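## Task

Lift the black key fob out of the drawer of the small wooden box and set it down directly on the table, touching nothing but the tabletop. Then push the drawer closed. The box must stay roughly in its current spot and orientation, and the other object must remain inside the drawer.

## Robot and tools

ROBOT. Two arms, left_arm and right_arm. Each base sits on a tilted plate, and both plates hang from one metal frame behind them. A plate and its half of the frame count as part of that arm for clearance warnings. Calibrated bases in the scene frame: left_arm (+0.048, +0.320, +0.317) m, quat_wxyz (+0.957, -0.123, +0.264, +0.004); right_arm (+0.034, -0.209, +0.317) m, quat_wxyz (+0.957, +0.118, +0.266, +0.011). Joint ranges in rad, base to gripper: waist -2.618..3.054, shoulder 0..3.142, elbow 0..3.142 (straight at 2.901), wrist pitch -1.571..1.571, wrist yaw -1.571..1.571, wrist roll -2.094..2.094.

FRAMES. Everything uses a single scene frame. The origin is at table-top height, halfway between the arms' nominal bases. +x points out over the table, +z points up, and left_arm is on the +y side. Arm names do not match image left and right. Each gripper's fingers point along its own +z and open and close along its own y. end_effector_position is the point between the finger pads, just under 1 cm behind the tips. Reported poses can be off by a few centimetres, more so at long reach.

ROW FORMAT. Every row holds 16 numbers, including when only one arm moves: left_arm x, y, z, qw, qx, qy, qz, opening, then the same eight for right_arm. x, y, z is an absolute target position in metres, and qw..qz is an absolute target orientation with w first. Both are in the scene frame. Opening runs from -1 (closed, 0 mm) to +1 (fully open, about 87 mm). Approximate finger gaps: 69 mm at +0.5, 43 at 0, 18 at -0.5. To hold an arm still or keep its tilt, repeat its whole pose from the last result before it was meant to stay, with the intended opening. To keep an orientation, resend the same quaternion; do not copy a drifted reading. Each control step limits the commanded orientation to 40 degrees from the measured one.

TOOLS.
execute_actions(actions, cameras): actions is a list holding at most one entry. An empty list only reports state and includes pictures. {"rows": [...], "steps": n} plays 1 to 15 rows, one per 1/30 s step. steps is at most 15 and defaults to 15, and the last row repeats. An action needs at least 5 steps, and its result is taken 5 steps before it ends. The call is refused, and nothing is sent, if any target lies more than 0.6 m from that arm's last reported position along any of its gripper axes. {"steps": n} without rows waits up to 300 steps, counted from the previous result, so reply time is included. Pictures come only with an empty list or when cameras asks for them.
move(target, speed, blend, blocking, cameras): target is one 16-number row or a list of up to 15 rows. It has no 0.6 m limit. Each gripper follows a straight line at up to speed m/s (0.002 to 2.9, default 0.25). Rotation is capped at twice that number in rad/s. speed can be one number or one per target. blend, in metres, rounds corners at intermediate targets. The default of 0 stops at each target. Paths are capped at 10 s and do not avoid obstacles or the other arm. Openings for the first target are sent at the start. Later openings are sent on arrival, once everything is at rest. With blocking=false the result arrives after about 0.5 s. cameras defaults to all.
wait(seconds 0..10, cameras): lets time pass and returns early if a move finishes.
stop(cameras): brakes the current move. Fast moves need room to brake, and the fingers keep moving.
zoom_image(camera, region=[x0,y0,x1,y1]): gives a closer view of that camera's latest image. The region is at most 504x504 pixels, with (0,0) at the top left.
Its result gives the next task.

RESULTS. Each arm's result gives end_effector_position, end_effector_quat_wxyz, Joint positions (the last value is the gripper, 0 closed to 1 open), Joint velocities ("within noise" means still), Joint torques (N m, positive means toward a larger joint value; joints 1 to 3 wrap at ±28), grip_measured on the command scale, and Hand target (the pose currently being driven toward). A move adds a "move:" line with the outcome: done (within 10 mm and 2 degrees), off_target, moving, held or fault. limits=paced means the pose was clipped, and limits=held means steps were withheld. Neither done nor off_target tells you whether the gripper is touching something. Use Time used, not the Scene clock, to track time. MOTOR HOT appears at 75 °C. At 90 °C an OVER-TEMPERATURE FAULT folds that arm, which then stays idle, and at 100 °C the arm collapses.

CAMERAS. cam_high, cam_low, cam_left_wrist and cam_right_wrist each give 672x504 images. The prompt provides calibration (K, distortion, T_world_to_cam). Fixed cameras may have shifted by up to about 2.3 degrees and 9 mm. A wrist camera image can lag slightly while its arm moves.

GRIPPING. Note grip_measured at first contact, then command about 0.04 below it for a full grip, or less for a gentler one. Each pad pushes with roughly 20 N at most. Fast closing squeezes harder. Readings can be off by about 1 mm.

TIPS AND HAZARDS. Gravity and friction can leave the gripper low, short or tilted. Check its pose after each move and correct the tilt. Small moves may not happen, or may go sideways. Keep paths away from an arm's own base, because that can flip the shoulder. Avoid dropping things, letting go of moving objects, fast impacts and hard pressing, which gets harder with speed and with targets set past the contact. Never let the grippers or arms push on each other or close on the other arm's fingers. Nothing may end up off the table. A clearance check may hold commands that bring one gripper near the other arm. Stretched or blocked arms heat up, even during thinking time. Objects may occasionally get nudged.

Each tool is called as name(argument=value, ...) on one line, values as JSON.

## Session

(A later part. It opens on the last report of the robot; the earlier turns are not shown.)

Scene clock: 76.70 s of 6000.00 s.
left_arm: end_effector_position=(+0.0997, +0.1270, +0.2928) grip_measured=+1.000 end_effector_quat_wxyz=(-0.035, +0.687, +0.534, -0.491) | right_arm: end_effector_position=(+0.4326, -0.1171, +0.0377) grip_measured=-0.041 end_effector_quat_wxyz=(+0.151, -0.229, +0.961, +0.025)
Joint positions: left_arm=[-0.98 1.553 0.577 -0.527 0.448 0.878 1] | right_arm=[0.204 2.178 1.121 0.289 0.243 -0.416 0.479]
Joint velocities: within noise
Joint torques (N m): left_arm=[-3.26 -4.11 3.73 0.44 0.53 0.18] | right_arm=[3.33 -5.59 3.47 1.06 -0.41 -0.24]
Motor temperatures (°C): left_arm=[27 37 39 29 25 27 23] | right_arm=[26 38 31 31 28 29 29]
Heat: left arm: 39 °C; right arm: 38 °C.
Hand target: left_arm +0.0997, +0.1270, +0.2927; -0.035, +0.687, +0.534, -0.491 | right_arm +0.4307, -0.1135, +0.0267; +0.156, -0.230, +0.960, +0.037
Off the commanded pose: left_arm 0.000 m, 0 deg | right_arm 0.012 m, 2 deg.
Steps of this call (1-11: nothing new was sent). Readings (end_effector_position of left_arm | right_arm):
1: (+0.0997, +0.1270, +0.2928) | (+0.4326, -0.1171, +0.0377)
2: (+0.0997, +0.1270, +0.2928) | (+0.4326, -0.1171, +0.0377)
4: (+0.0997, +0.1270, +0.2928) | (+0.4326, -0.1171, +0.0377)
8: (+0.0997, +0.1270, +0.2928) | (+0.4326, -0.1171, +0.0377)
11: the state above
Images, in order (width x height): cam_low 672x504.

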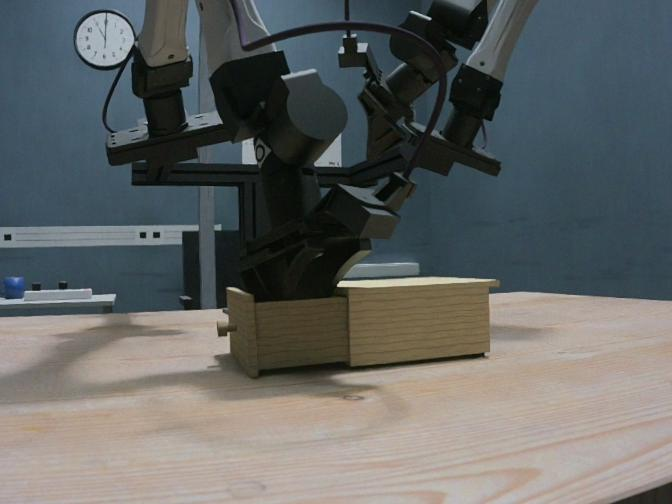

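move(target=[[0.0997, 0.1270, 0.2928, -0.035, 0.687, 0.534, -0.491, 1, 0.4290, -0.1145, 0.036, 0.242, 0, 0.970, 0, 0.0], [0.0997, 0.1270, 0.2928, -0.035, 0.687, 0.534, -0.491, 1, 0.4290, -0.1140, 0.024, 0.242, 0, 0.970, 0, 0.0]], speed=[0.16, 0.08], cameras=["cam_right_wrist", "cam_low"])

zoom_image(camera="cam_low", region=[210, 220, 410, 370])

Scene clock: 83.40 s of 6000.00 s.
left_arm: end_effector_position=(+0.0997, +0.1270, +0.2928) grip_measured=+1.000 end_effector_quat_wxyz=(-0.035, +0.687, +0.534, -0.491) | right_arm: end_effector_position=(+0.4272, -0.1158, +0.0306) grip_measured=-0.001 end_effector_quat_wxyz=(+0.237, -0.005, +0.971, +0.002)
Joint positions: left_arm=[-0.98 1.553 0.577 -0.527 0.448 0.878 1] | right_arm=[0.214 2.227 0.953 0.706 0.363 -0.038 0.499]
Joint velocities: within noise
Joint torques (N m): left_arm=[-3.17 -4.12 3.74 0.42 0.53 0.18] | right_arm=[4.27 -5.5 3.51 1.19 0.04 -0.1]
Motor temperatures (°C): left_arm=[27 37 39 29 25 27 23] | right_arm=[26 38 31 32 28 29 29]
Heat: left arm: 39 °C; right arm: 38 °C.
Hand target: left_arm +0.0997, +0.1270, +0.2927; -0.035, +0.687, +0.534, -0.491 | right_arm +0.4287, -0.1141, +0.0243; +0.242, +0.000, +0.970, +0.000
Off the commanded pose: left_arm 0.000 m, 0 deg | right_arm 0.007 m, 1 deg.
Kept back: nothing.
move: done
camera_calibration:
cam_right_wrist: T_world_to_cam=[[0.0291355, -0.999561, 0.00540331, -0.130135], [-0.920827, -0.0247368, 0.389185, 0.398322], [-0.388881, -0.0163146, -0.921144, 0.328988], [0, 0, 0, 1]] pos_world=[0.498514, -0.114857, 0.148728]
Images, in order (width x height): cam_low 672x504, cam_right_wrist 672x504.

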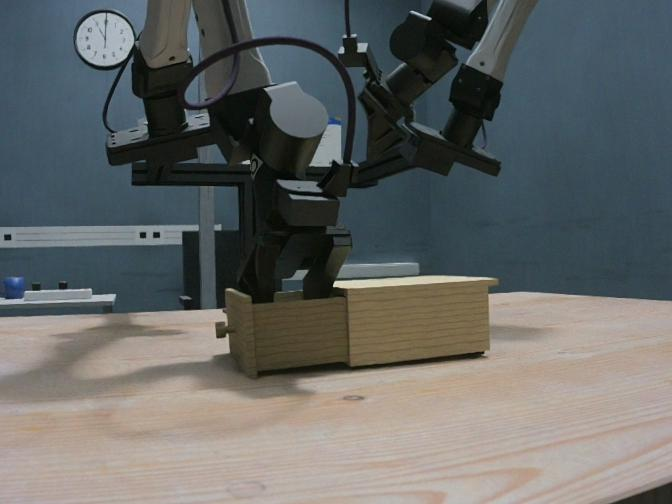

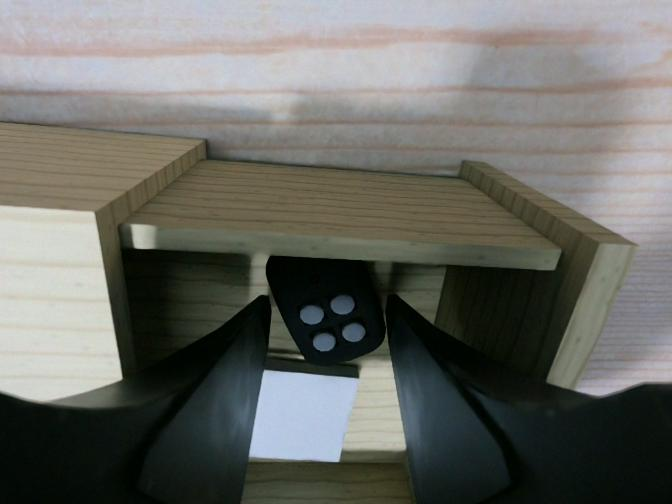

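Scaled by 2.520 from the camera's 672x504 image, which has a finer 960x720 frame.

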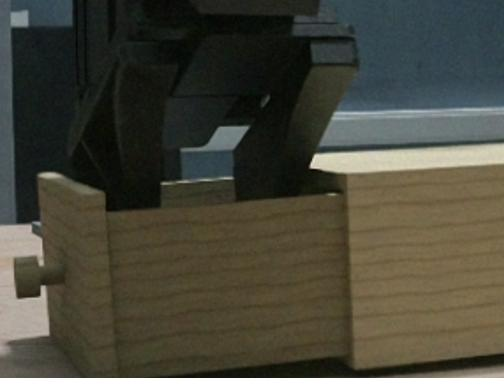

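move(target=[0.0997, 0.1270, 0.2928, -0.035, 0.687, 0.534, -0.491, 1, 0.4290, -0.1140, 0.0245, 0.242, 0, 0.970, 0, -0.4], speed=0.08, cameras=["cam_right_wrist"])

Scene clock: 84.33 s of 6000.00 s.
left_arm: end_effector_position=(+0.0997, +0.1270, +0.2928) grip_measured=+1.000 end_effector_quat_wxyz=(-0.035, +0.687, +0.534, -0.491) | right_arm: end_effector_position=(+0.4278, -0.1159, +0.0303) grip_measured=-0.157 end_effector_quat_wxyz=(+0.238, -0.004, +0.971, +0.002)
Joint positions: left_arm=[-0.98 1.553 0.577 -0.527 0.448 0.878 1] | right_arm=[0.214 2.229 0.954 0.709 0.365 -0.038 0.422]
Joint velocities: within noise
Joint torques (N m): left_arm=[-3.19 -4.07 3.74 0.44 0.55 0.18] | right_arm=[4.4 -5.76 3.1 1.19 0.05 -0.11]
Motor temperatures (°C): left_arm=[27 37 39 29 25 27 23] | right_arm=[26 38 31 32 28 29 29]
Heat: left arm: 39 °C; right arm: 38 °C.
Hand target: left_arm +0.0997, +0.1270, +0.2927; -0.035, +0.687, +0.534, -0.491 | right_arm +0.4288, -0.1141, +0.0247; +0.242, +0.000, +0.970, +0.000
Off the commanded pose: left_arm 0.000 m, 0 deg | right_arm 0.006 m, 1 deg.
Kept back: nothing.
move: done
camera_calibration:
cam_right_wrist: T_world_to_cam=[[0.0274164, -0.999601, 0.00682328, -0.129499], [-0.921681, -0.0226356, 0.387288, 0.399675], [-0.386979, -0.0169069, -0.921933, 0.327925], [0, 0, 0, 1]] pos_world=[0.498823, -0.114856, 0.148419]
Images, in order (width x height): cam_right_wrist 672x504.

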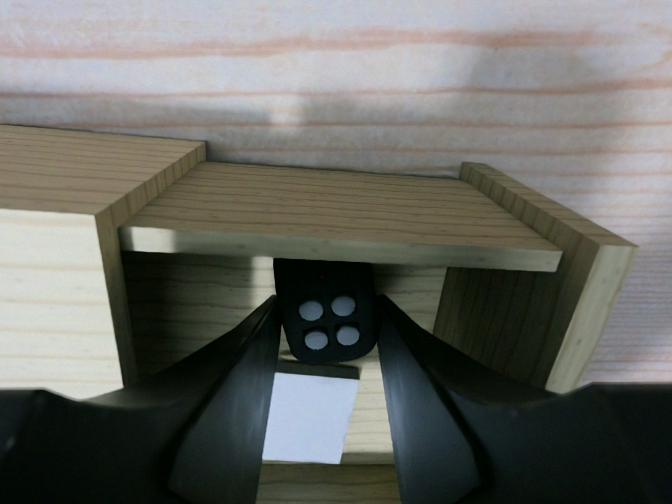

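move(target=[[0.0997, 0.1270, 0.2928, -0.035, 0.687, 0.534, -0.491, 1, 0.4290, -0.1150, 0.150, 0.242, 0, 0.970, 0, -0.4], [0.0997, 0.1270, 0.2928, -0.035, 0.687, 0.534, -0.491, 1, 0.4200, -0.3050, 0.140, 0.242, 0, 0.970, 0, -0.4], [0.0997, 0.1270, 0.2928, -0.035, 0.687, 0.534, -0.491, 1, 0.4200, -0.3050, 0.042, 0.242, 0, 0.970, 0, -0.4]], speed=[0.2, 0.35, 0.25], blend=[0.03, 0.03, 0], cameras=["cam_right_wrist", "cam_low", "cam_high"])

zoom_image(camera="cam_high", region=[260, 270, 440, 405])

Scene clock: 87.50 s of 6000.00 s.
left_arm: end_effector_position=(+0.0997, +0.1270, +0.2928) grip_measured=+1.000 end_effector_quat_wxyz=(-0.035, +0.687, +0.534, -0.491) | right_arm: end_effector_position=(+0.4153, -0.3017, +0.0448) grip_measured=-0.157 end_effector_quat_wxyz=(+0.232, +0.003, +0.973, +0.001)
Joint positions: left_arm=[-0.98 1.553 0.577 -0.527 0.448 0.878 1] | right_arm=[-0.287 2.004 0.841 0.626 -0.058 -0.288 0.422]
Joint velocities: within noise
Joint torques (N m): left_arm=[-3.23 -4.08 3.77 0.43 0.53 0.19] | right_arm=[0.27 -6.42 2.82 1.19 -0.22 -0.24]
Motor temperatures (°C): left_arm=[27 37 39 29 25 27 23] | right_arm=[26 38 31 32 28 29 29]
Heat: left arm: 39 °C; right arm: 38 °C.
Hand target: left_arm +0.0997, +0.1270, +0.2927; -0.035, +0.687, +0.534, -0.491 | right_arm +0.4199, -0.3050, +0.0422; +0.242, +0.000, +0.970, +0.000
Off the commanded pose: left_arm 0.000 m, 0 deg | right_arm 0.006 m, 1 deg.
Kept back: nothing.
move: done
camera_calibration:
cam_right_wrist: T_world_to_cam=[[0.0142652, -0.999888, 0.0045505, -0.309572], [-0.916811, -0.0112633, 0.399163, 0.379221], [-0.399067, -0.00986609, -0.916868, 0.340316], [0, 0, 0, 1]] pos_world=[0.487899, -0.301909, 0.162062]
Images, in order (width x height): cam_high 672x504, cam_low 672x504, cam_right_wrist 672x504.

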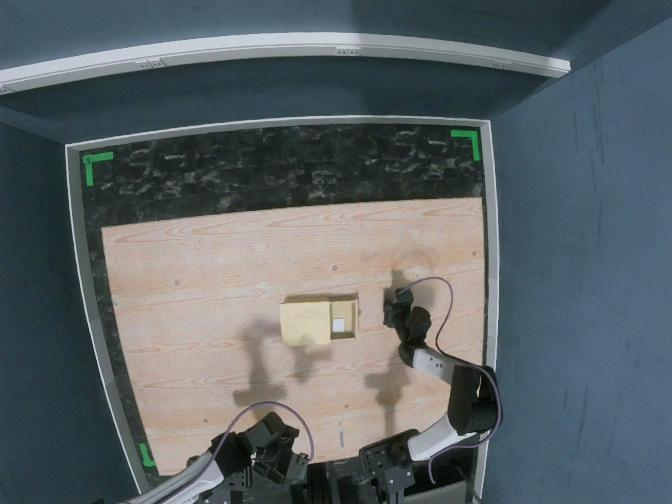

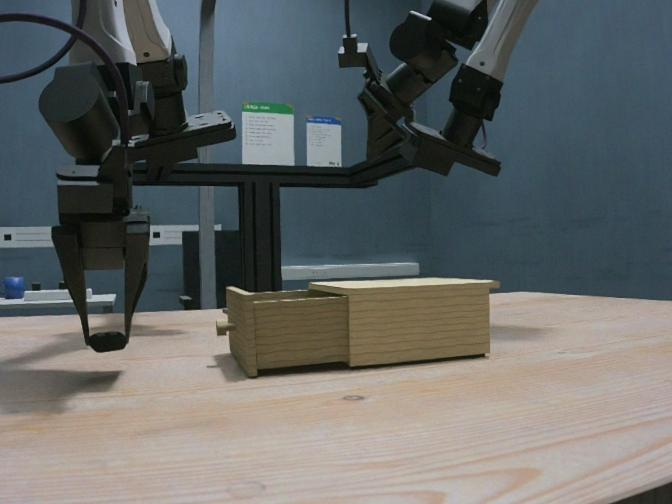

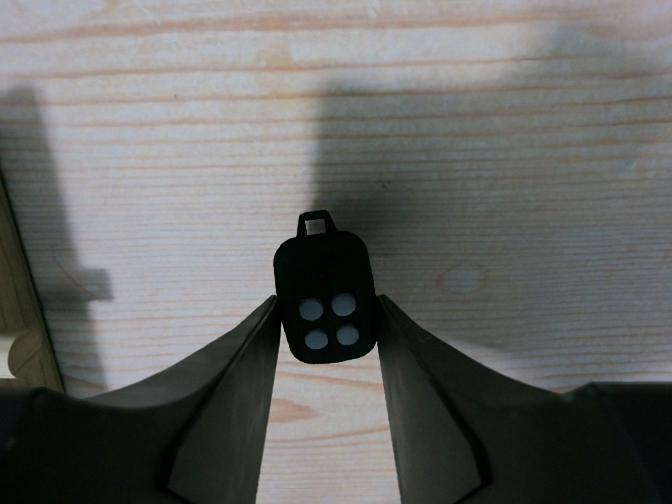

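Scaled by 2.800 from the camera's 672x504 image, which has a finer 960x720 frame.

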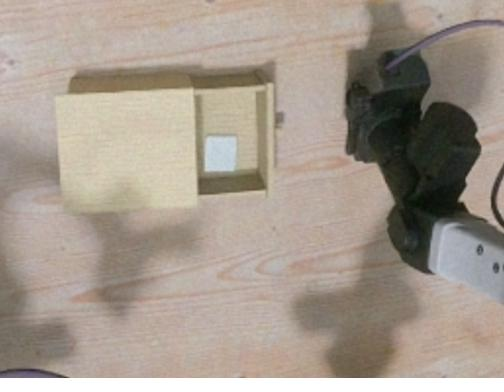

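move(target=[[0.0997, 0.1270, 0.2928, -0.035, 0.687, 0.534, -0.491, 1, 0.4200, -0.3050, 0.014, 0.242, 0, 0.970, 0, -0.4], [0.0997, 0.1270, 0.2928, -0.035, 0.687, 0.534, -0.491, 1, 0.4180, -0.3040, 0.016, 0.242, 0, 0.970, 0, 0.05], [0.0997, 0.1270, 0.2928, -0.035, 0.687, 0.534, -0.491, 1, 0.4180, -0.3040, 0.090, 0.242, 0, 0.970, 0, 0.05]], speed=[0.08, 0.08, 0.2], cameras=["cam_right_wrist", "cam_low"])

Scene clock: 90.53 s of 6000.00 s.
left_arm: end_effector_position=(+0.0997, +0.1270, +0.2928) grip_measured=+1.000 end_effector_quat_wxyz=(-0.035, +0.687, +0.534, -0.491) | right_arm: end_effector_position=(+0.4106, -0.3049, +0.0805) grip_measured=+0.050 end_effector_quat_wxyz=(+0.231, +0.003, +0.973, +0.002)
Joint positions: left_arm=[-0.98 1.553 0.577 -0.527 0.448 0.878 1] | right_arm=[-0.292 1.845 0.769 0.536 -0.063 -0.291 0.525]
Joint velocities: within noise
Joint torques (N m): left_arm=[-3.23 -4.08 3.77 0.43 0.53 0.19] | right_arm=[1.87 -10.02 1.96 0.92 -0.06 -0.11]
Motor temperatures (°C): left_arm=[27 37 39 29 25 27 23] | right_arm=[26 38 31 32 28 29 29]
Heat: left arm: 39 °C; right arm: 38 °C.
Hand target: left_arm +0.0997, +0.1270, +0.2927; -0.035, +0.687, +0.534, -0.491 | right_arm +0.4180, -0.3041, +0.0897; +0.242, +0.000, +0.970, +0.000
Off the commanded pose: left_arm 0.000 m, 0 deg | right_arm 0.012 m, 1 deg.
Kept back: nothing.
move: off_target (right_arm)
camera_calibration:
cam_right_wrist: T_world_to_cam=[[0.0151101, -0.999881, 0.0031703, -0.313101], [-0.915756, -0.0125657, 0.401539, 0.359498], [-0.401452, -0.00897053, -0.915836, 0.372263], [0, 0, 0, 1]] pos_world=[0.483389, -0.305207, 0.197572]
Images, in order (width x height): cam_low 672x504, cam_right_wrist 672x504.

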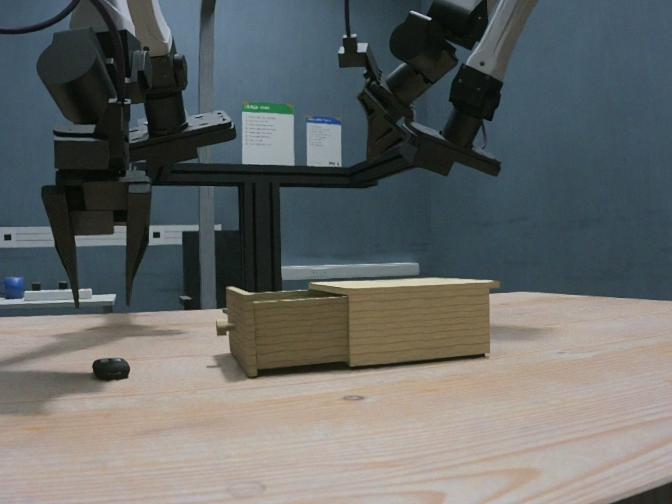

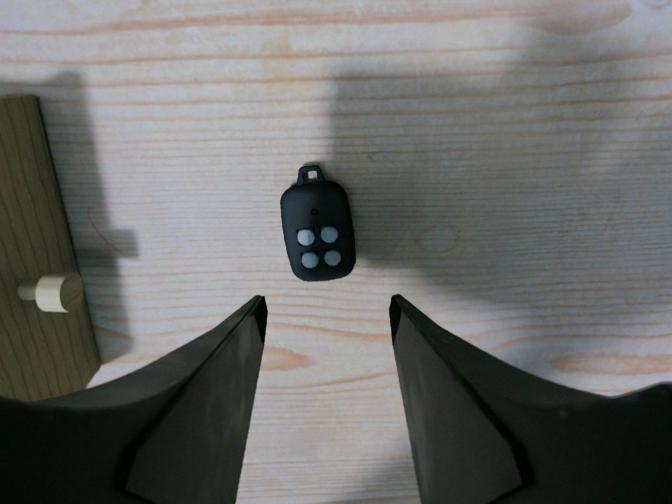

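move(target=[[0.0997, 0.1270, 0.2928, -0.035, 0.687, 0.534, -0.491, 1, 0.4070, -0.2250, 0.090, 0.05, 0, 0.9987, 0, -1], [0.0997, 0.1270, 0.2928, -0.035, 0.687, 0.534, -0.491, 1, 0.4070, -0.2200, 0.040, 0.05, 0, 0.9987, 0, -1], [0.0997, 0.1270, 0.2928, -0.035, 0.687, 0.534, -0.491, 1, 0.4070, -0.1500, 0.040, 0.05, 0, 0.9987, 0, -1]], speed=[0.25, 0.2, 0.12], blend=[0.02, 0.01, 0], cameras=["cam_low", "cam_high"])

zoom_image(camera="cam_high", region=[260, 270, 440, 405])

Scene clock: 93.33 s of 6000.00 s.
left_arm: end_effector_position=(+0.0997, +0.1270, +0.2928) grip_measured=+1.000 end_effector_quat_wxyz=(-0.035, +0.687, +0.534, -0.491) | right_arm: end_effector_position=(+0.4042, -0.1793, +0.0451) grip_measured=-0.974 end_effector_quat_wxyz=(+0.045, -0.003, +0.998, -0.040)
Joint positions: left_arm=[-0.98 1.553 0.577 -0.527 0.448 0.878 1] | right_arm=[0.097 2.12 1.176 -0.009 0.367 0.008 0.013]
Joint velocities: within noise
Joint torques (N m): left_arm=[-3.19 -4.07 3.73 0.43 0.54 0.16] | right_arm=[6.86 -6.64 4.45 0.46 -0.56 0.24]
Motor temperatures (°C): left_arm=[27 37 39 29 25 27 23] | right_arm=[26 38 31 32 28 29 29]
Heat: left arm: 39 °C; right arm: 38 °C.
Hand target: left_arm +0.0997, +0.1270, +0.2927; -0.035, +0.687, +0.534, -0.491 | right_arm +0.4060, -0.1507, +0.0416; +0.049, +0.000, +0.999, +0.000
Off the commanded pose: left_arm 0.000 m, 0 deg | right_arm 0.030 m, 5 deg.
Kept back: nothing.
move: off_target (right_arm)
Images, in order (width x height): cam_high 672x504, cam_low 672x504.

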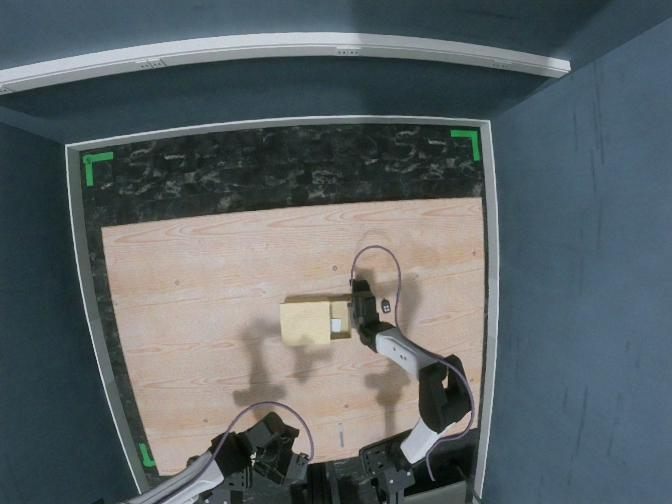

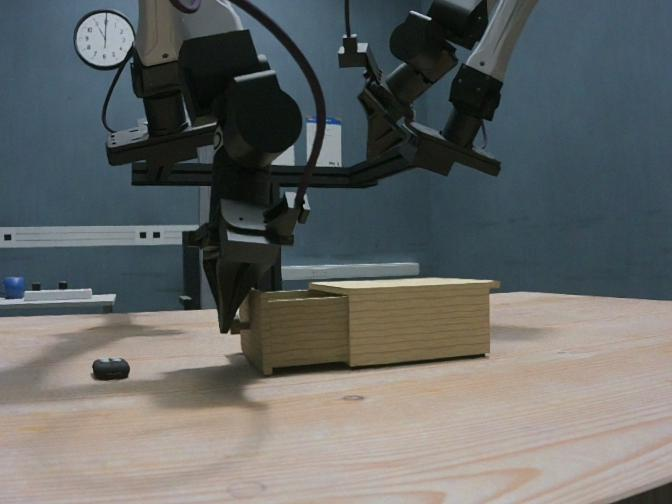

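Scaled by 2.800 from the camera's 672x504 image, which has a finer 960x720 frame.

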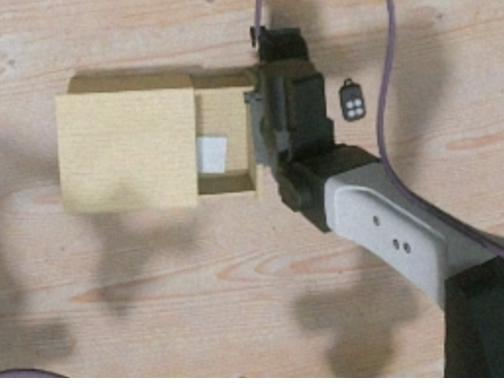

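move(target=[0.0997, 0.1270, 0.2928, -0.035, 0.687, 0.534, -0.491, 1, 0.4070, -0.0900, 0.040, 0.05, 0, 0.9987, 0, -1], speed=0.12, cameras=["cam_low", "cam_high"])

zoom_image(camera="cam_high", region=[260, 270, 440, 405])

Scene clock: 94.50 s of 6000.00 s.
left_arm: end_effector_position=(+0.0997, +0.1270, +0.2928) grip_measured=+1.000 end_effector_quat_wxyz=(-0.035, +0.687, +0.534, -0.491) | right_arm: end_effector_position=(+0.4067, -0.1281, +0.0467) grip_measured=-0.974 end_effector_quat_wxyz=(+0.045, -0.006, +0.997, -0.055)
Joint positions: left_arm=[-0.98 1.553 0.577 -0.527 0.448 0.878 1] | right_arm=[0.231 2.194 1.263 -0.073 0.47 0.123 0.013]
Joint velocities: within noise
Joint torques (N m): left_arm=[-3.22 -4.11 3.73 0.43 0.54 0.17] | right_arm=[8.5 -6.46 4.82 0.54 -0.76 0.29]
Motor temperatures (°C): left_arm=[27 37 39 29 25 27 23] | right_arm=[26 38 31 32 28 29 29]
Heat: left arm: 39 °C; right arm: 38 °C.
Hand target: left_arm +0.0997, +0.1270, +0.2927; -0.035, +0.687, +0.534, -0.491 | right_arm +0.4056, -0.0913, +0.0429; +0.048, -0.001, +0.999, -0.001
Off the commanded pose: left_arm 0.000 m, 0 deg | right_arm 0.039 m, 6 deg.
Kept back: nothing.
move: off_target (right_arm)
Images, in order (width x height): cam_high 672x504, cam_low 672x504.

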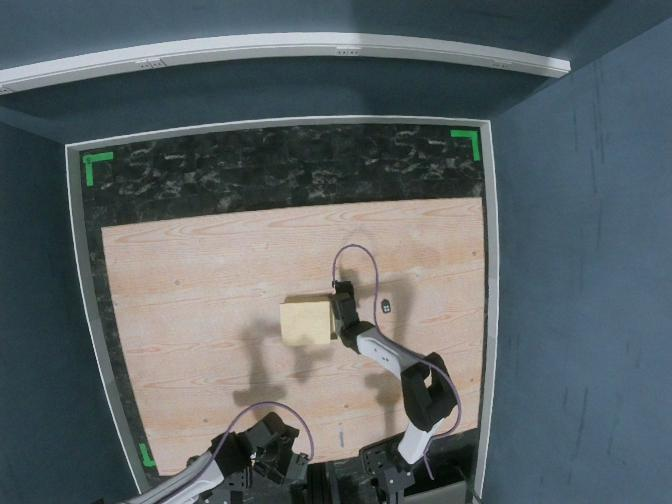

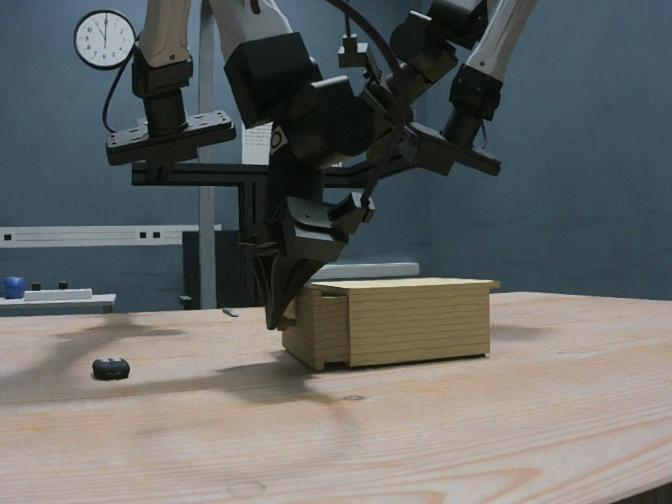

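Scaled by 2.800 from the camera's 672x504 image, which has a finer 960x720 frame.

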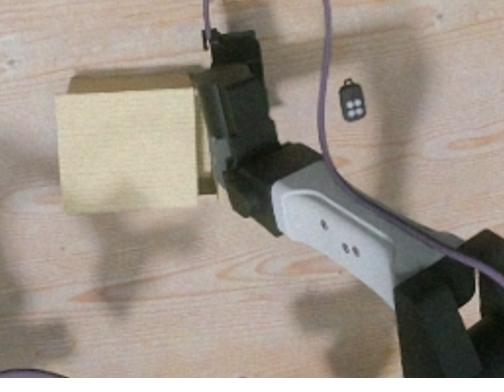

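move(target=[0.0997, 0.1270, 0.2928, -0.035, 0.687, 0.534, -0.491, 1, 0.4050, -0.0660, 0.040, 0.05, 0, 0.9987, 0, -1], speed=0.1, cameras=["cam_low", "cam_high"])

zoom_image(camera="cam_high", region=[260, 270, 440, 405])

zoom_image(camera="cam_low", region=[210, 220, 510, 400])

Scene clock: 95.63 s of 6000.00 s.
left_arm: end_effector_position=(+0.0997, +0.1270, +0.2928) grip_measured=+1.000 end_effector_quat_wxyz=(-0.035, +0.687, +0.534, -0.491) | right_arm: end_effector_position=(+0.4030, -0.1109, +0.0468) grip_measured=-0.974 end_effector_quat_wxyz=(+0.041, -0.009, +0.997, -0.064)
Joint positions: left_arm=[-0.98 1.553 0.577 -0.527 0.448 0.878 1] | right_arm=[0.278 2.227 1.298 -0.109 0.512 0.167 0.013]
Joint velocities: within noise
Joint torques (N m): left_arm=[-3.21 -4.08 3.74 0.42 0.55 0.18] | right_arm=[9.46 -6.2 5.18 0.69 -0.89 0.37]
Motor temperatures (°C): left_arm=[27 37 39 29 25 27 23] | right_arm=[26 38 31 31 28 29 29]
Heat: left arm: 39 °C; right arm: 38 °C.
Hand target: left_arm +0.0997, +0.1270, +0.2927; -0.035, +0.687, +0.534, -0.491 | right_arm +0.4033, -0.0678, +0.0439; +0.048, -0.001, +0.999, -0.001
Off the commanded pose: left_arm 0.000 m, 0 deg | right_arm 0.045 m, 8 deg.
Kept back: nothing.
move: off_target (right_arm)
Images, in order (width x height): cam_high 672x504, cam_low 672x504.

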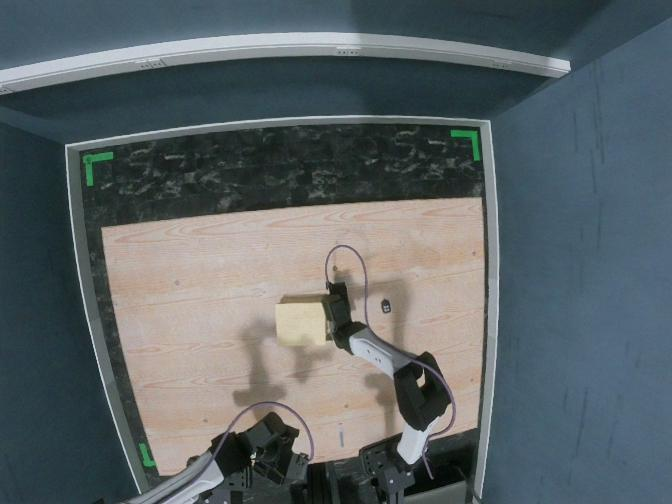

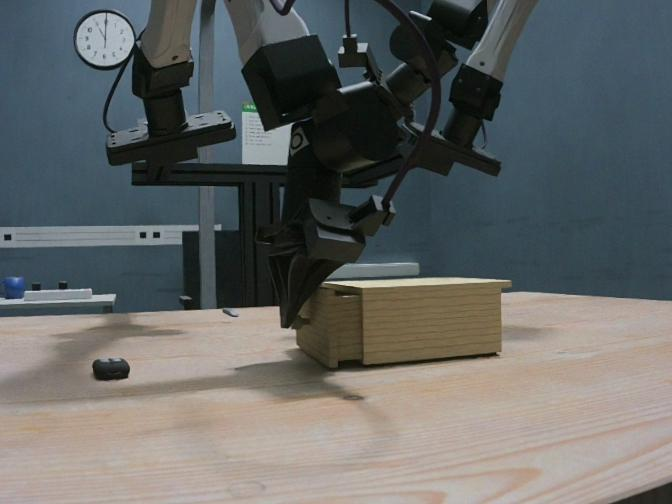

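Scaled by 2.800 from the camera's 672x504 image, which has a finer 960x720 frame.

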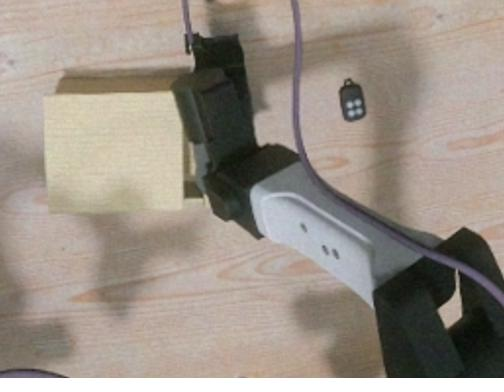

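Scaled by 1.680 from the camera's 672x504 image, which has a finer 960x720 frame.

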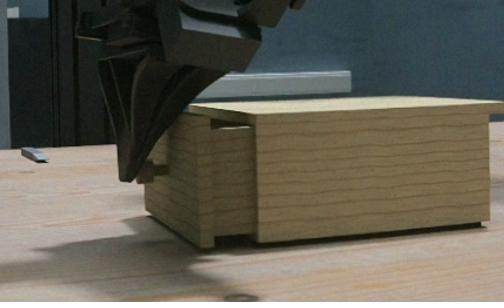

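move(target=[[0.30, 0.190, 0.20, 0, 0, 1, 0, -1, 0.4050, -0.0860, 0.040, 0.05, 0, 0.9987, 0, -1], [0.405, 0.160, 0.050, 0, 0, 1, 0, -1, 0.4050, -0.0860, 0.040, 0.05, 0, 0.9987, 0, -1]], speed=[0.6, 0.3], blend=[0.05, 0], cameras=["cam_low", "cam_high", "cam_left_wrist"])

zoom_image(camera="cam_high", region=[220, 270, 400, 405])

Scene clock: 100.33 s of 6000.00 s.
left_arm: end_effector_position=(+0.4049, +0.1600, +0.0545) grip_measured=-0.993 end_effector_quat_wxyz=(+0.004, -0.001, +1.000, +0.004) | right_arm: end_effector_position=(+0.4025, -0.1117, +0.0453) grip_measured=-0.974 end_effector_quat_wxyz=(+0.040, -0.012, +0.997, -0.059)
Joint positions: left_arm=[-0.397 2.302 1.413 -0.25 -0.432 -0.296 0.003] | right_arm=[0.271 2.227 1.294 -0.102 0.498 0.155 0.013]
Joint velocities: within noise
Joint torques (N m): left_arm=[-4.53 -9.22 4.33 0.56 0.12 0.2] | right_arm=[5.81 -8.21 2.65 0.79 -0.95 0.06]
Motor temperatures (°C): left_arm=[27 38 39 29 25 27 23] | right_arm=[27 38 31 31 28 29 29]
Heat: left arm: 39 °C; right arm: 38 °C.
Hand target: left_arm +0.4048, +0.1600, +0.0501; +0.000, +0.000, +1.000, +0.000 | right_arm +0.4048, -0.0867, +0.0422; +0.048, -0.001, +0.999, -0.002
Off the commanded pose: left_arm 0.004 m, 1 deg | right_arm 0.026 m, 7 deg.
Kept back: nothing.
move: off_target (right_arm)
camera_calibration:
cam_left_wrist: T_world_to_cam=[[-0.0000138895, -0.9998, -0.0200041, 0.1591], [-0.666862, -0.0148975, 0.745032, 0.256528], [-0.745181, 0.0133504, -0.666729, 0.476768], [0, 0, 0, 1]] pos_world=[0.52635, 0.156525, 0.129936]
Images, in order (width x height): cam_high 672x504, cam_low 672x504, cam_left_wrist 672x504.

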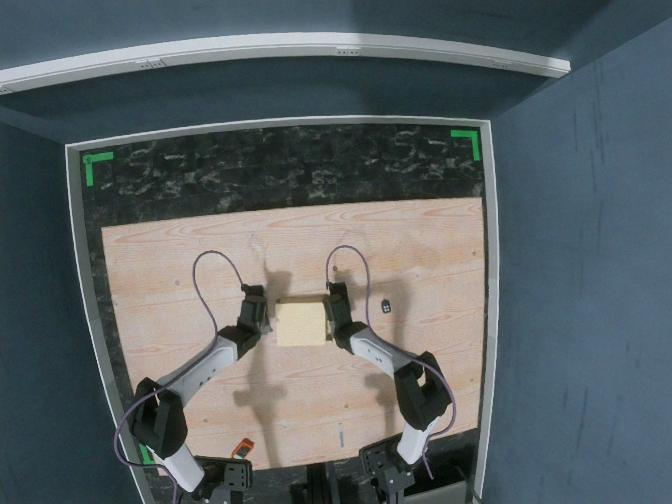

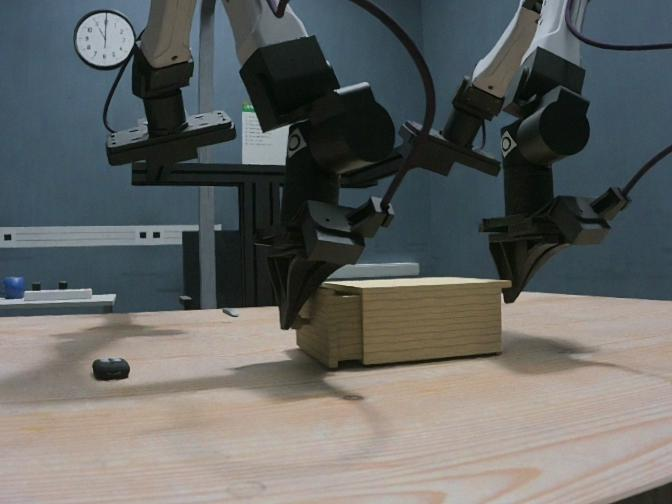

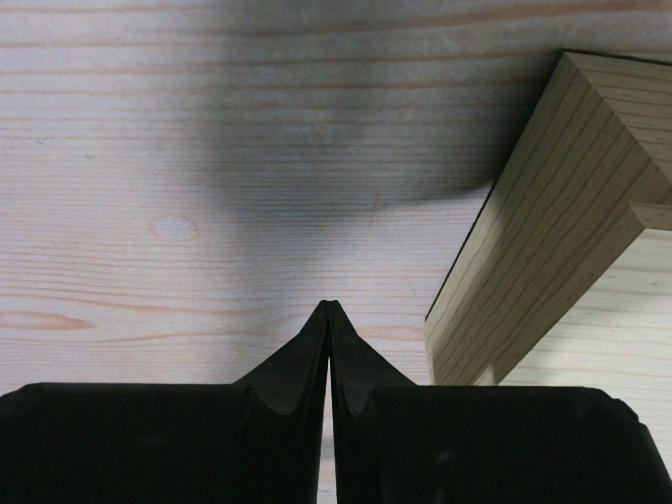

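Scaled by 2.800 from the camera's 672x504 image, which has a finer 960x720 frame.

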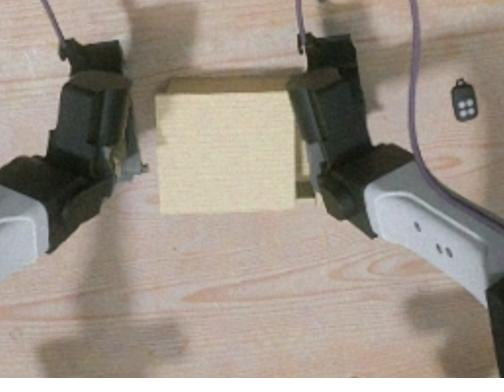

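move(target=[0.405, 0.050, 0.050, 0, 0, 1, 0, -1, 0.4050, -0.0500, 0.040, 0.05, 0, 0.9987, 0, -1], speed=0.1, cameras=["cam_low", "cam_high"])

zoom_image(camera="cam_high", region=[260, 270, 440, 405])

zoom_image(camera="cam_low", region=[250, 230, 550, 410])

Scene clock: 102.67 s of 6000.00 s.
left_arm: end_effector_position=(+0.4101, +0.1250, +0.0557) grip_measured=-0.993 end_effector_quat_wxyz=(-0.006, +0.029, +0.997, +0.075) | right_arm: end_effector_position=(+0.4031, -0.1052, +0.0461) grip_measured=-0.974 end_effector_quat_wxyz=(+0.041, -0.009, +0.997, -0.070)
Joint positions: left_arm=[-0.508 2.469 1.692 -0.497 -0.599 -0.392 0.003] | right_arm=[0.294 2.243 1.316 -0.121 0.531 0.183 0.013]
Joint velocities: within noise
Joint torques (N m): left_arm=[-6.41 -11.02 3.52 0.52 0.02 0.08] | right_arm=[5.16 -8.83 3.15 0.24 0 -0.07]
Motor temperatures (°C): left_arm=[27 39 39 29 25 27 23] | right_arm=[27 38 31 31 28 29 28]
Heat: left arm: 39 °C; right arm: 38 °C.
Hand target: left_arm +0.4105, +0.1212, +0.0554; -0.005, +0.024, +0.997, +0.067 | right_arm +0.4033, -0.1034, +0.0459; +0.041, -0.007, +0.997, -0.065
Off the commanded pose: left_arm 0.075 m, 9 deg | right_arm 0.056 m, 8 deg.
Kept back: nothing.
move: held (left_arm, right_arm; a check stopped the path); limits=held
pose unreachable (left arm): on one or more control steps of this call this arm could not follow its commanded pose, so it was not sent that pose on those steps. It may still have moved: this result reports where it is.
cause: moving toward the commanded pose would bring a part of the arm too close to another arm (this arm's wrist (the part past joint 4) and the right arm's wrist (the part past joint 4), at the place that arm was heading or pushing toward when its own hold began).
pose unreachable (right arm): on one or more control steps of this call this arm could not follow its commanded pose, so it was not sent that pose on those steps. It may still have moved: this result reports where it is.
cause: moving toward the commanded pose would bring a part of the arm too close to another arm (this arm's wrist (the part past joint 4) and the left arm's wrist (the part past joint 4), along the way the arms are being sent, or toward where that arm still pushes).
Images, in order (width x height): cam_high 672x504, cam_low 672x504.

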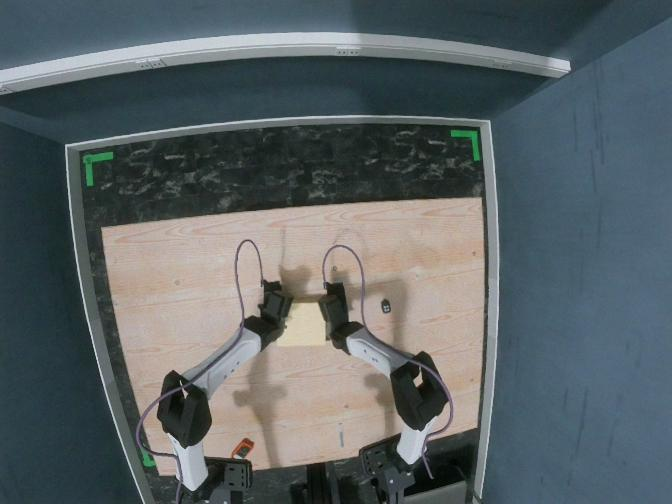

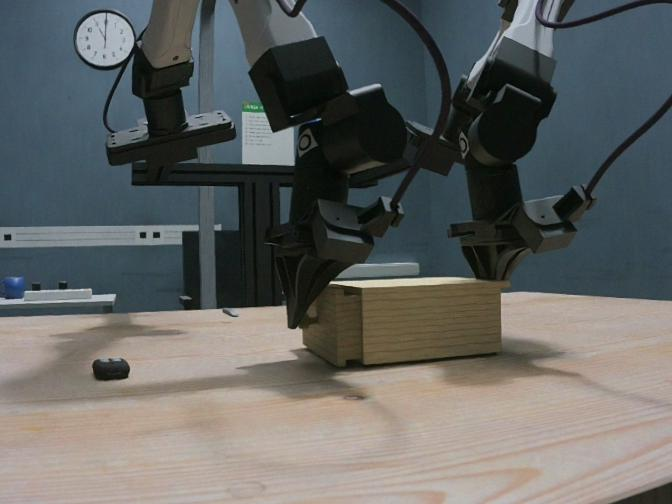

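Scaled by 2.800 from the camera's 672x504 image, which has a finer 960x720 frame.

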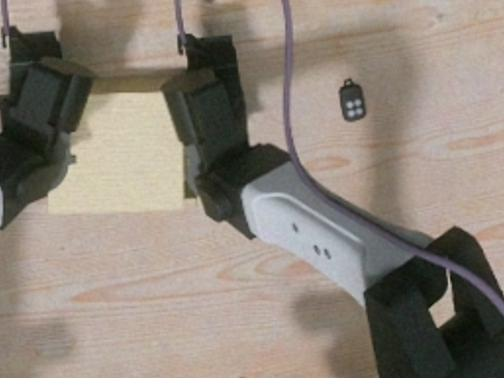

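Scaled by 1.680 from the camera's 672x504 image, which has a finer 960x720 frame.

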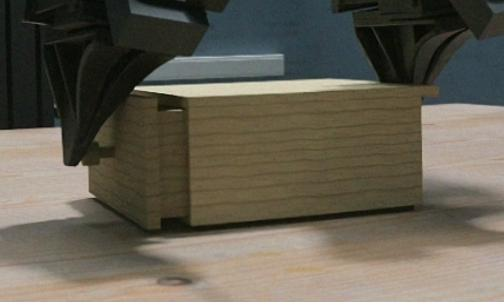

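move(target=[[0.405, 0.148, 0.052, 0, 0, 0.9659, -0.2588, -1, 0.4050, -0.1320, 0.045, 0, 0, 0.9659, 0.2588, -1], [0.405, 0.060, 0.050, 0, 0, 0.9659, -0.2588, -1, 0.4050, -0.0570, 0.045, 0, 0, 0.9659, 0.2588, -1]], speed=[0.4, 0.1], cameras=["cam_low", "cam_high"])

zoom_image(camera="cam_high", region=[260, 270, 440, 405])

zoom_image(camera="cam_low", region=[250, 230, 550, 410])

Scene clock: 106.70 s of 6000.00 s.
left_arm: end_effector_position=(+0.4080, +0.1090, +0.0425) grip_measured=-0.993 end_effector_quat_wxyz=(-0.002, +0.002, +0.980, -0.197) | right_arm: end_effector_position=(+0.4019, -0.0928, +0.0409) grip_measured=-0.974 end_effector_quat_wxyz=(-0.006, +0.003, +0.978, +0.210)
Joint positions: left_arm=[-0.333 2.347 1.408 -0.097 -0.008 -0.213 0.003] | right_arm=[0.08 2.225 1.323 -0.138 -0.149 0.034 0.013]
Joint velocities: within noise
Joint torques (N m): left_arm=[-10.3 -7.8 4.66 1.23 1.08 -0.34] | right_arm=[8.13 -7.17 4.53 0.45 -1.03 0.14]
Motor temperatures (°C): left_arm=[28 41 38 29 25 27 23] | right_arm=[27 38 31 31 28 29 28]
Heat: left arm: 41 °C; right arm: 38 °C.
Hand target: left_arm +0.4028, +0.0634, +0.0533; -0.003, +0.002, +0.966, -0.257 | right_arm +0.4036, -0.0585, +0.0468; -0.002, -0.001, +0.966, +0.258
Off the commanded pose: left_arm 0.050 m, 7 deg | right_arm 0.036 m, 6 deg.
Kept back: nothing.
move: off_target (left_arm, right_arm)
Images, in order (width x height): cam_high 672x504, cam_low 672x504.

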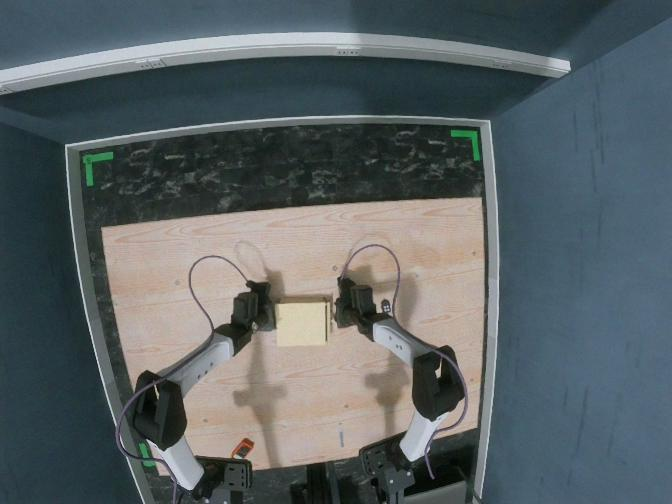

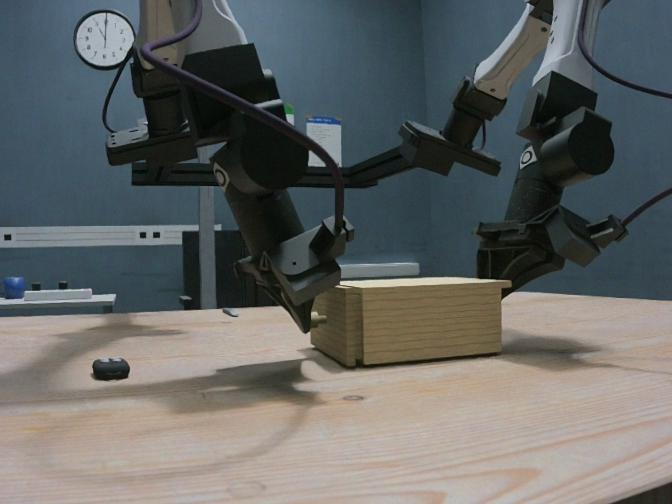

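Scaled by 2.800 from the camera's 672x504 image, which has a finer 960x720 frame.

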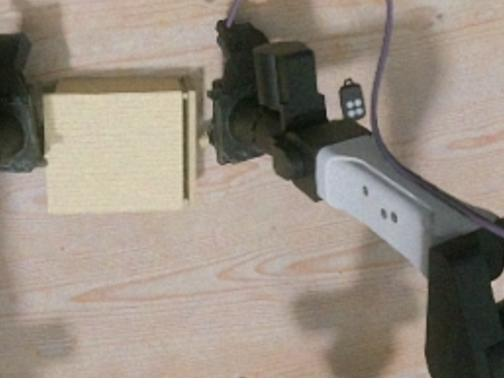

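Scaled by 1.680 from the camera's 672x504 image, which has a finer 960x720 frame.

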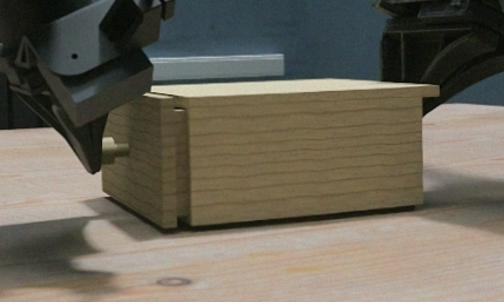

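move(target=[0.405, 0.025, 0.055, 0, 0, 0.9659, -0.2588, -1, 0.4050, -0.0480, 0.047, 0, 0, 0.9659, 0.2588, -1], speed=0.08, cameras=["cam_low", "cam_high"])

zoom_image(camera="cam_high", region=[260, 270, 440, 405])

zoom_image(camera="cam_low", region=[250, 230, 550, 410])

Scene clock: 107.80 s of 6000.00 s.
left_arm: end_effector_position=(+0.4125, +0.0993, +0.0465) grip_measured=-0.993 end_effector_quat_wxyz=(-0.002, +0.006, +0.987, -0.160) | right_arm: end_effector_position=(+0.4019, -0.1005, +0.0376) grip_measured=-0.974 end_effector_quat_wxyz=(-0.006, +0.007, +0.983, +0.185)
Joint positions: left_arm=[-0.383 2.367 1.473 -0.163 -0.104 -0.248 0.003] | right_arm=[0.081 2.225 1.323 -0.139 -0.096 0.042 0.013]
Joint velocities: within noise
Joint torques (N m): left_arm=[-12.59 -7.19 5 1.58 1.55 -0.59] | right_arm=[10.11 -7.35 4.21 0.44 -1.42 0.26]
Motor temperatures (°C): left_arm=[28 41 38 29 25 27 23] | right_arm=[27 38 31 31 28 29 28]
Heat: left arm: 41 °C; right arm: 38 °C.
Hand target: left_arm +0.4009, +0.0327, +0.0625; -0.007, +0.004, +0.967, -0.254 | right_arm +0.4024, -0.0512, +0.0502; -0.003, -0.002, +0.966, +0.257
Off the commanded pose: left_arm 0.075 m, 12 deg | right_arm 0.053 m, 9 deg.
Kept back: nothing.
move: off_target (left_arm, right_arm)
Images, in order (width x height): cam_high 672x504, cam_low 672x504.

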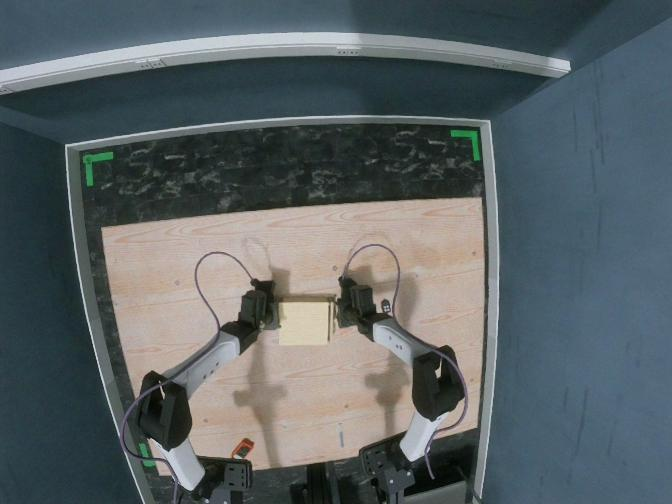

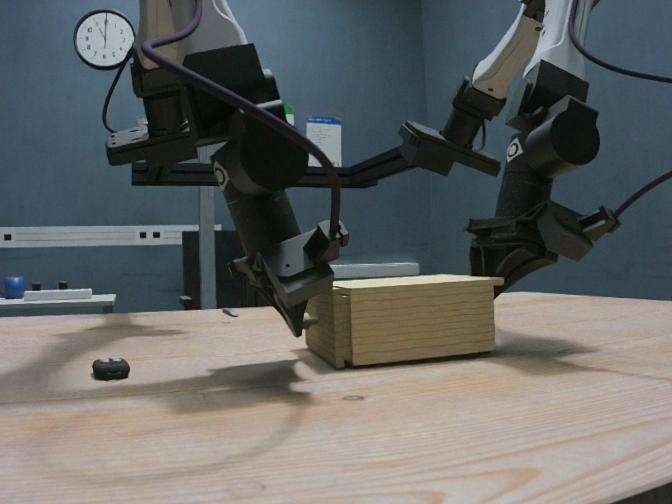

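Scaled by 2.800 from the camera's 672x504 image, which has a finer 960x720 frame.

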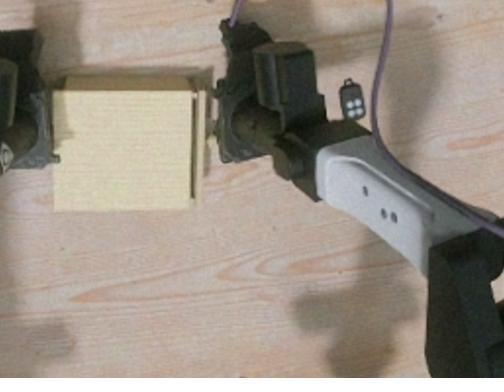

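Scaled by 1.680 from the camera's 672x504 image, which has a finer 960x720 frame.

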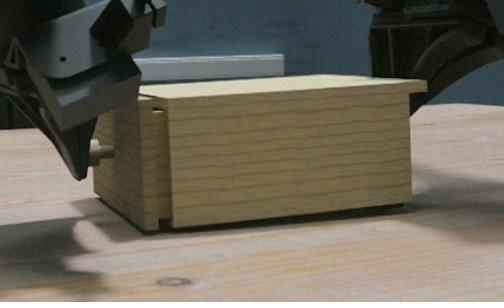

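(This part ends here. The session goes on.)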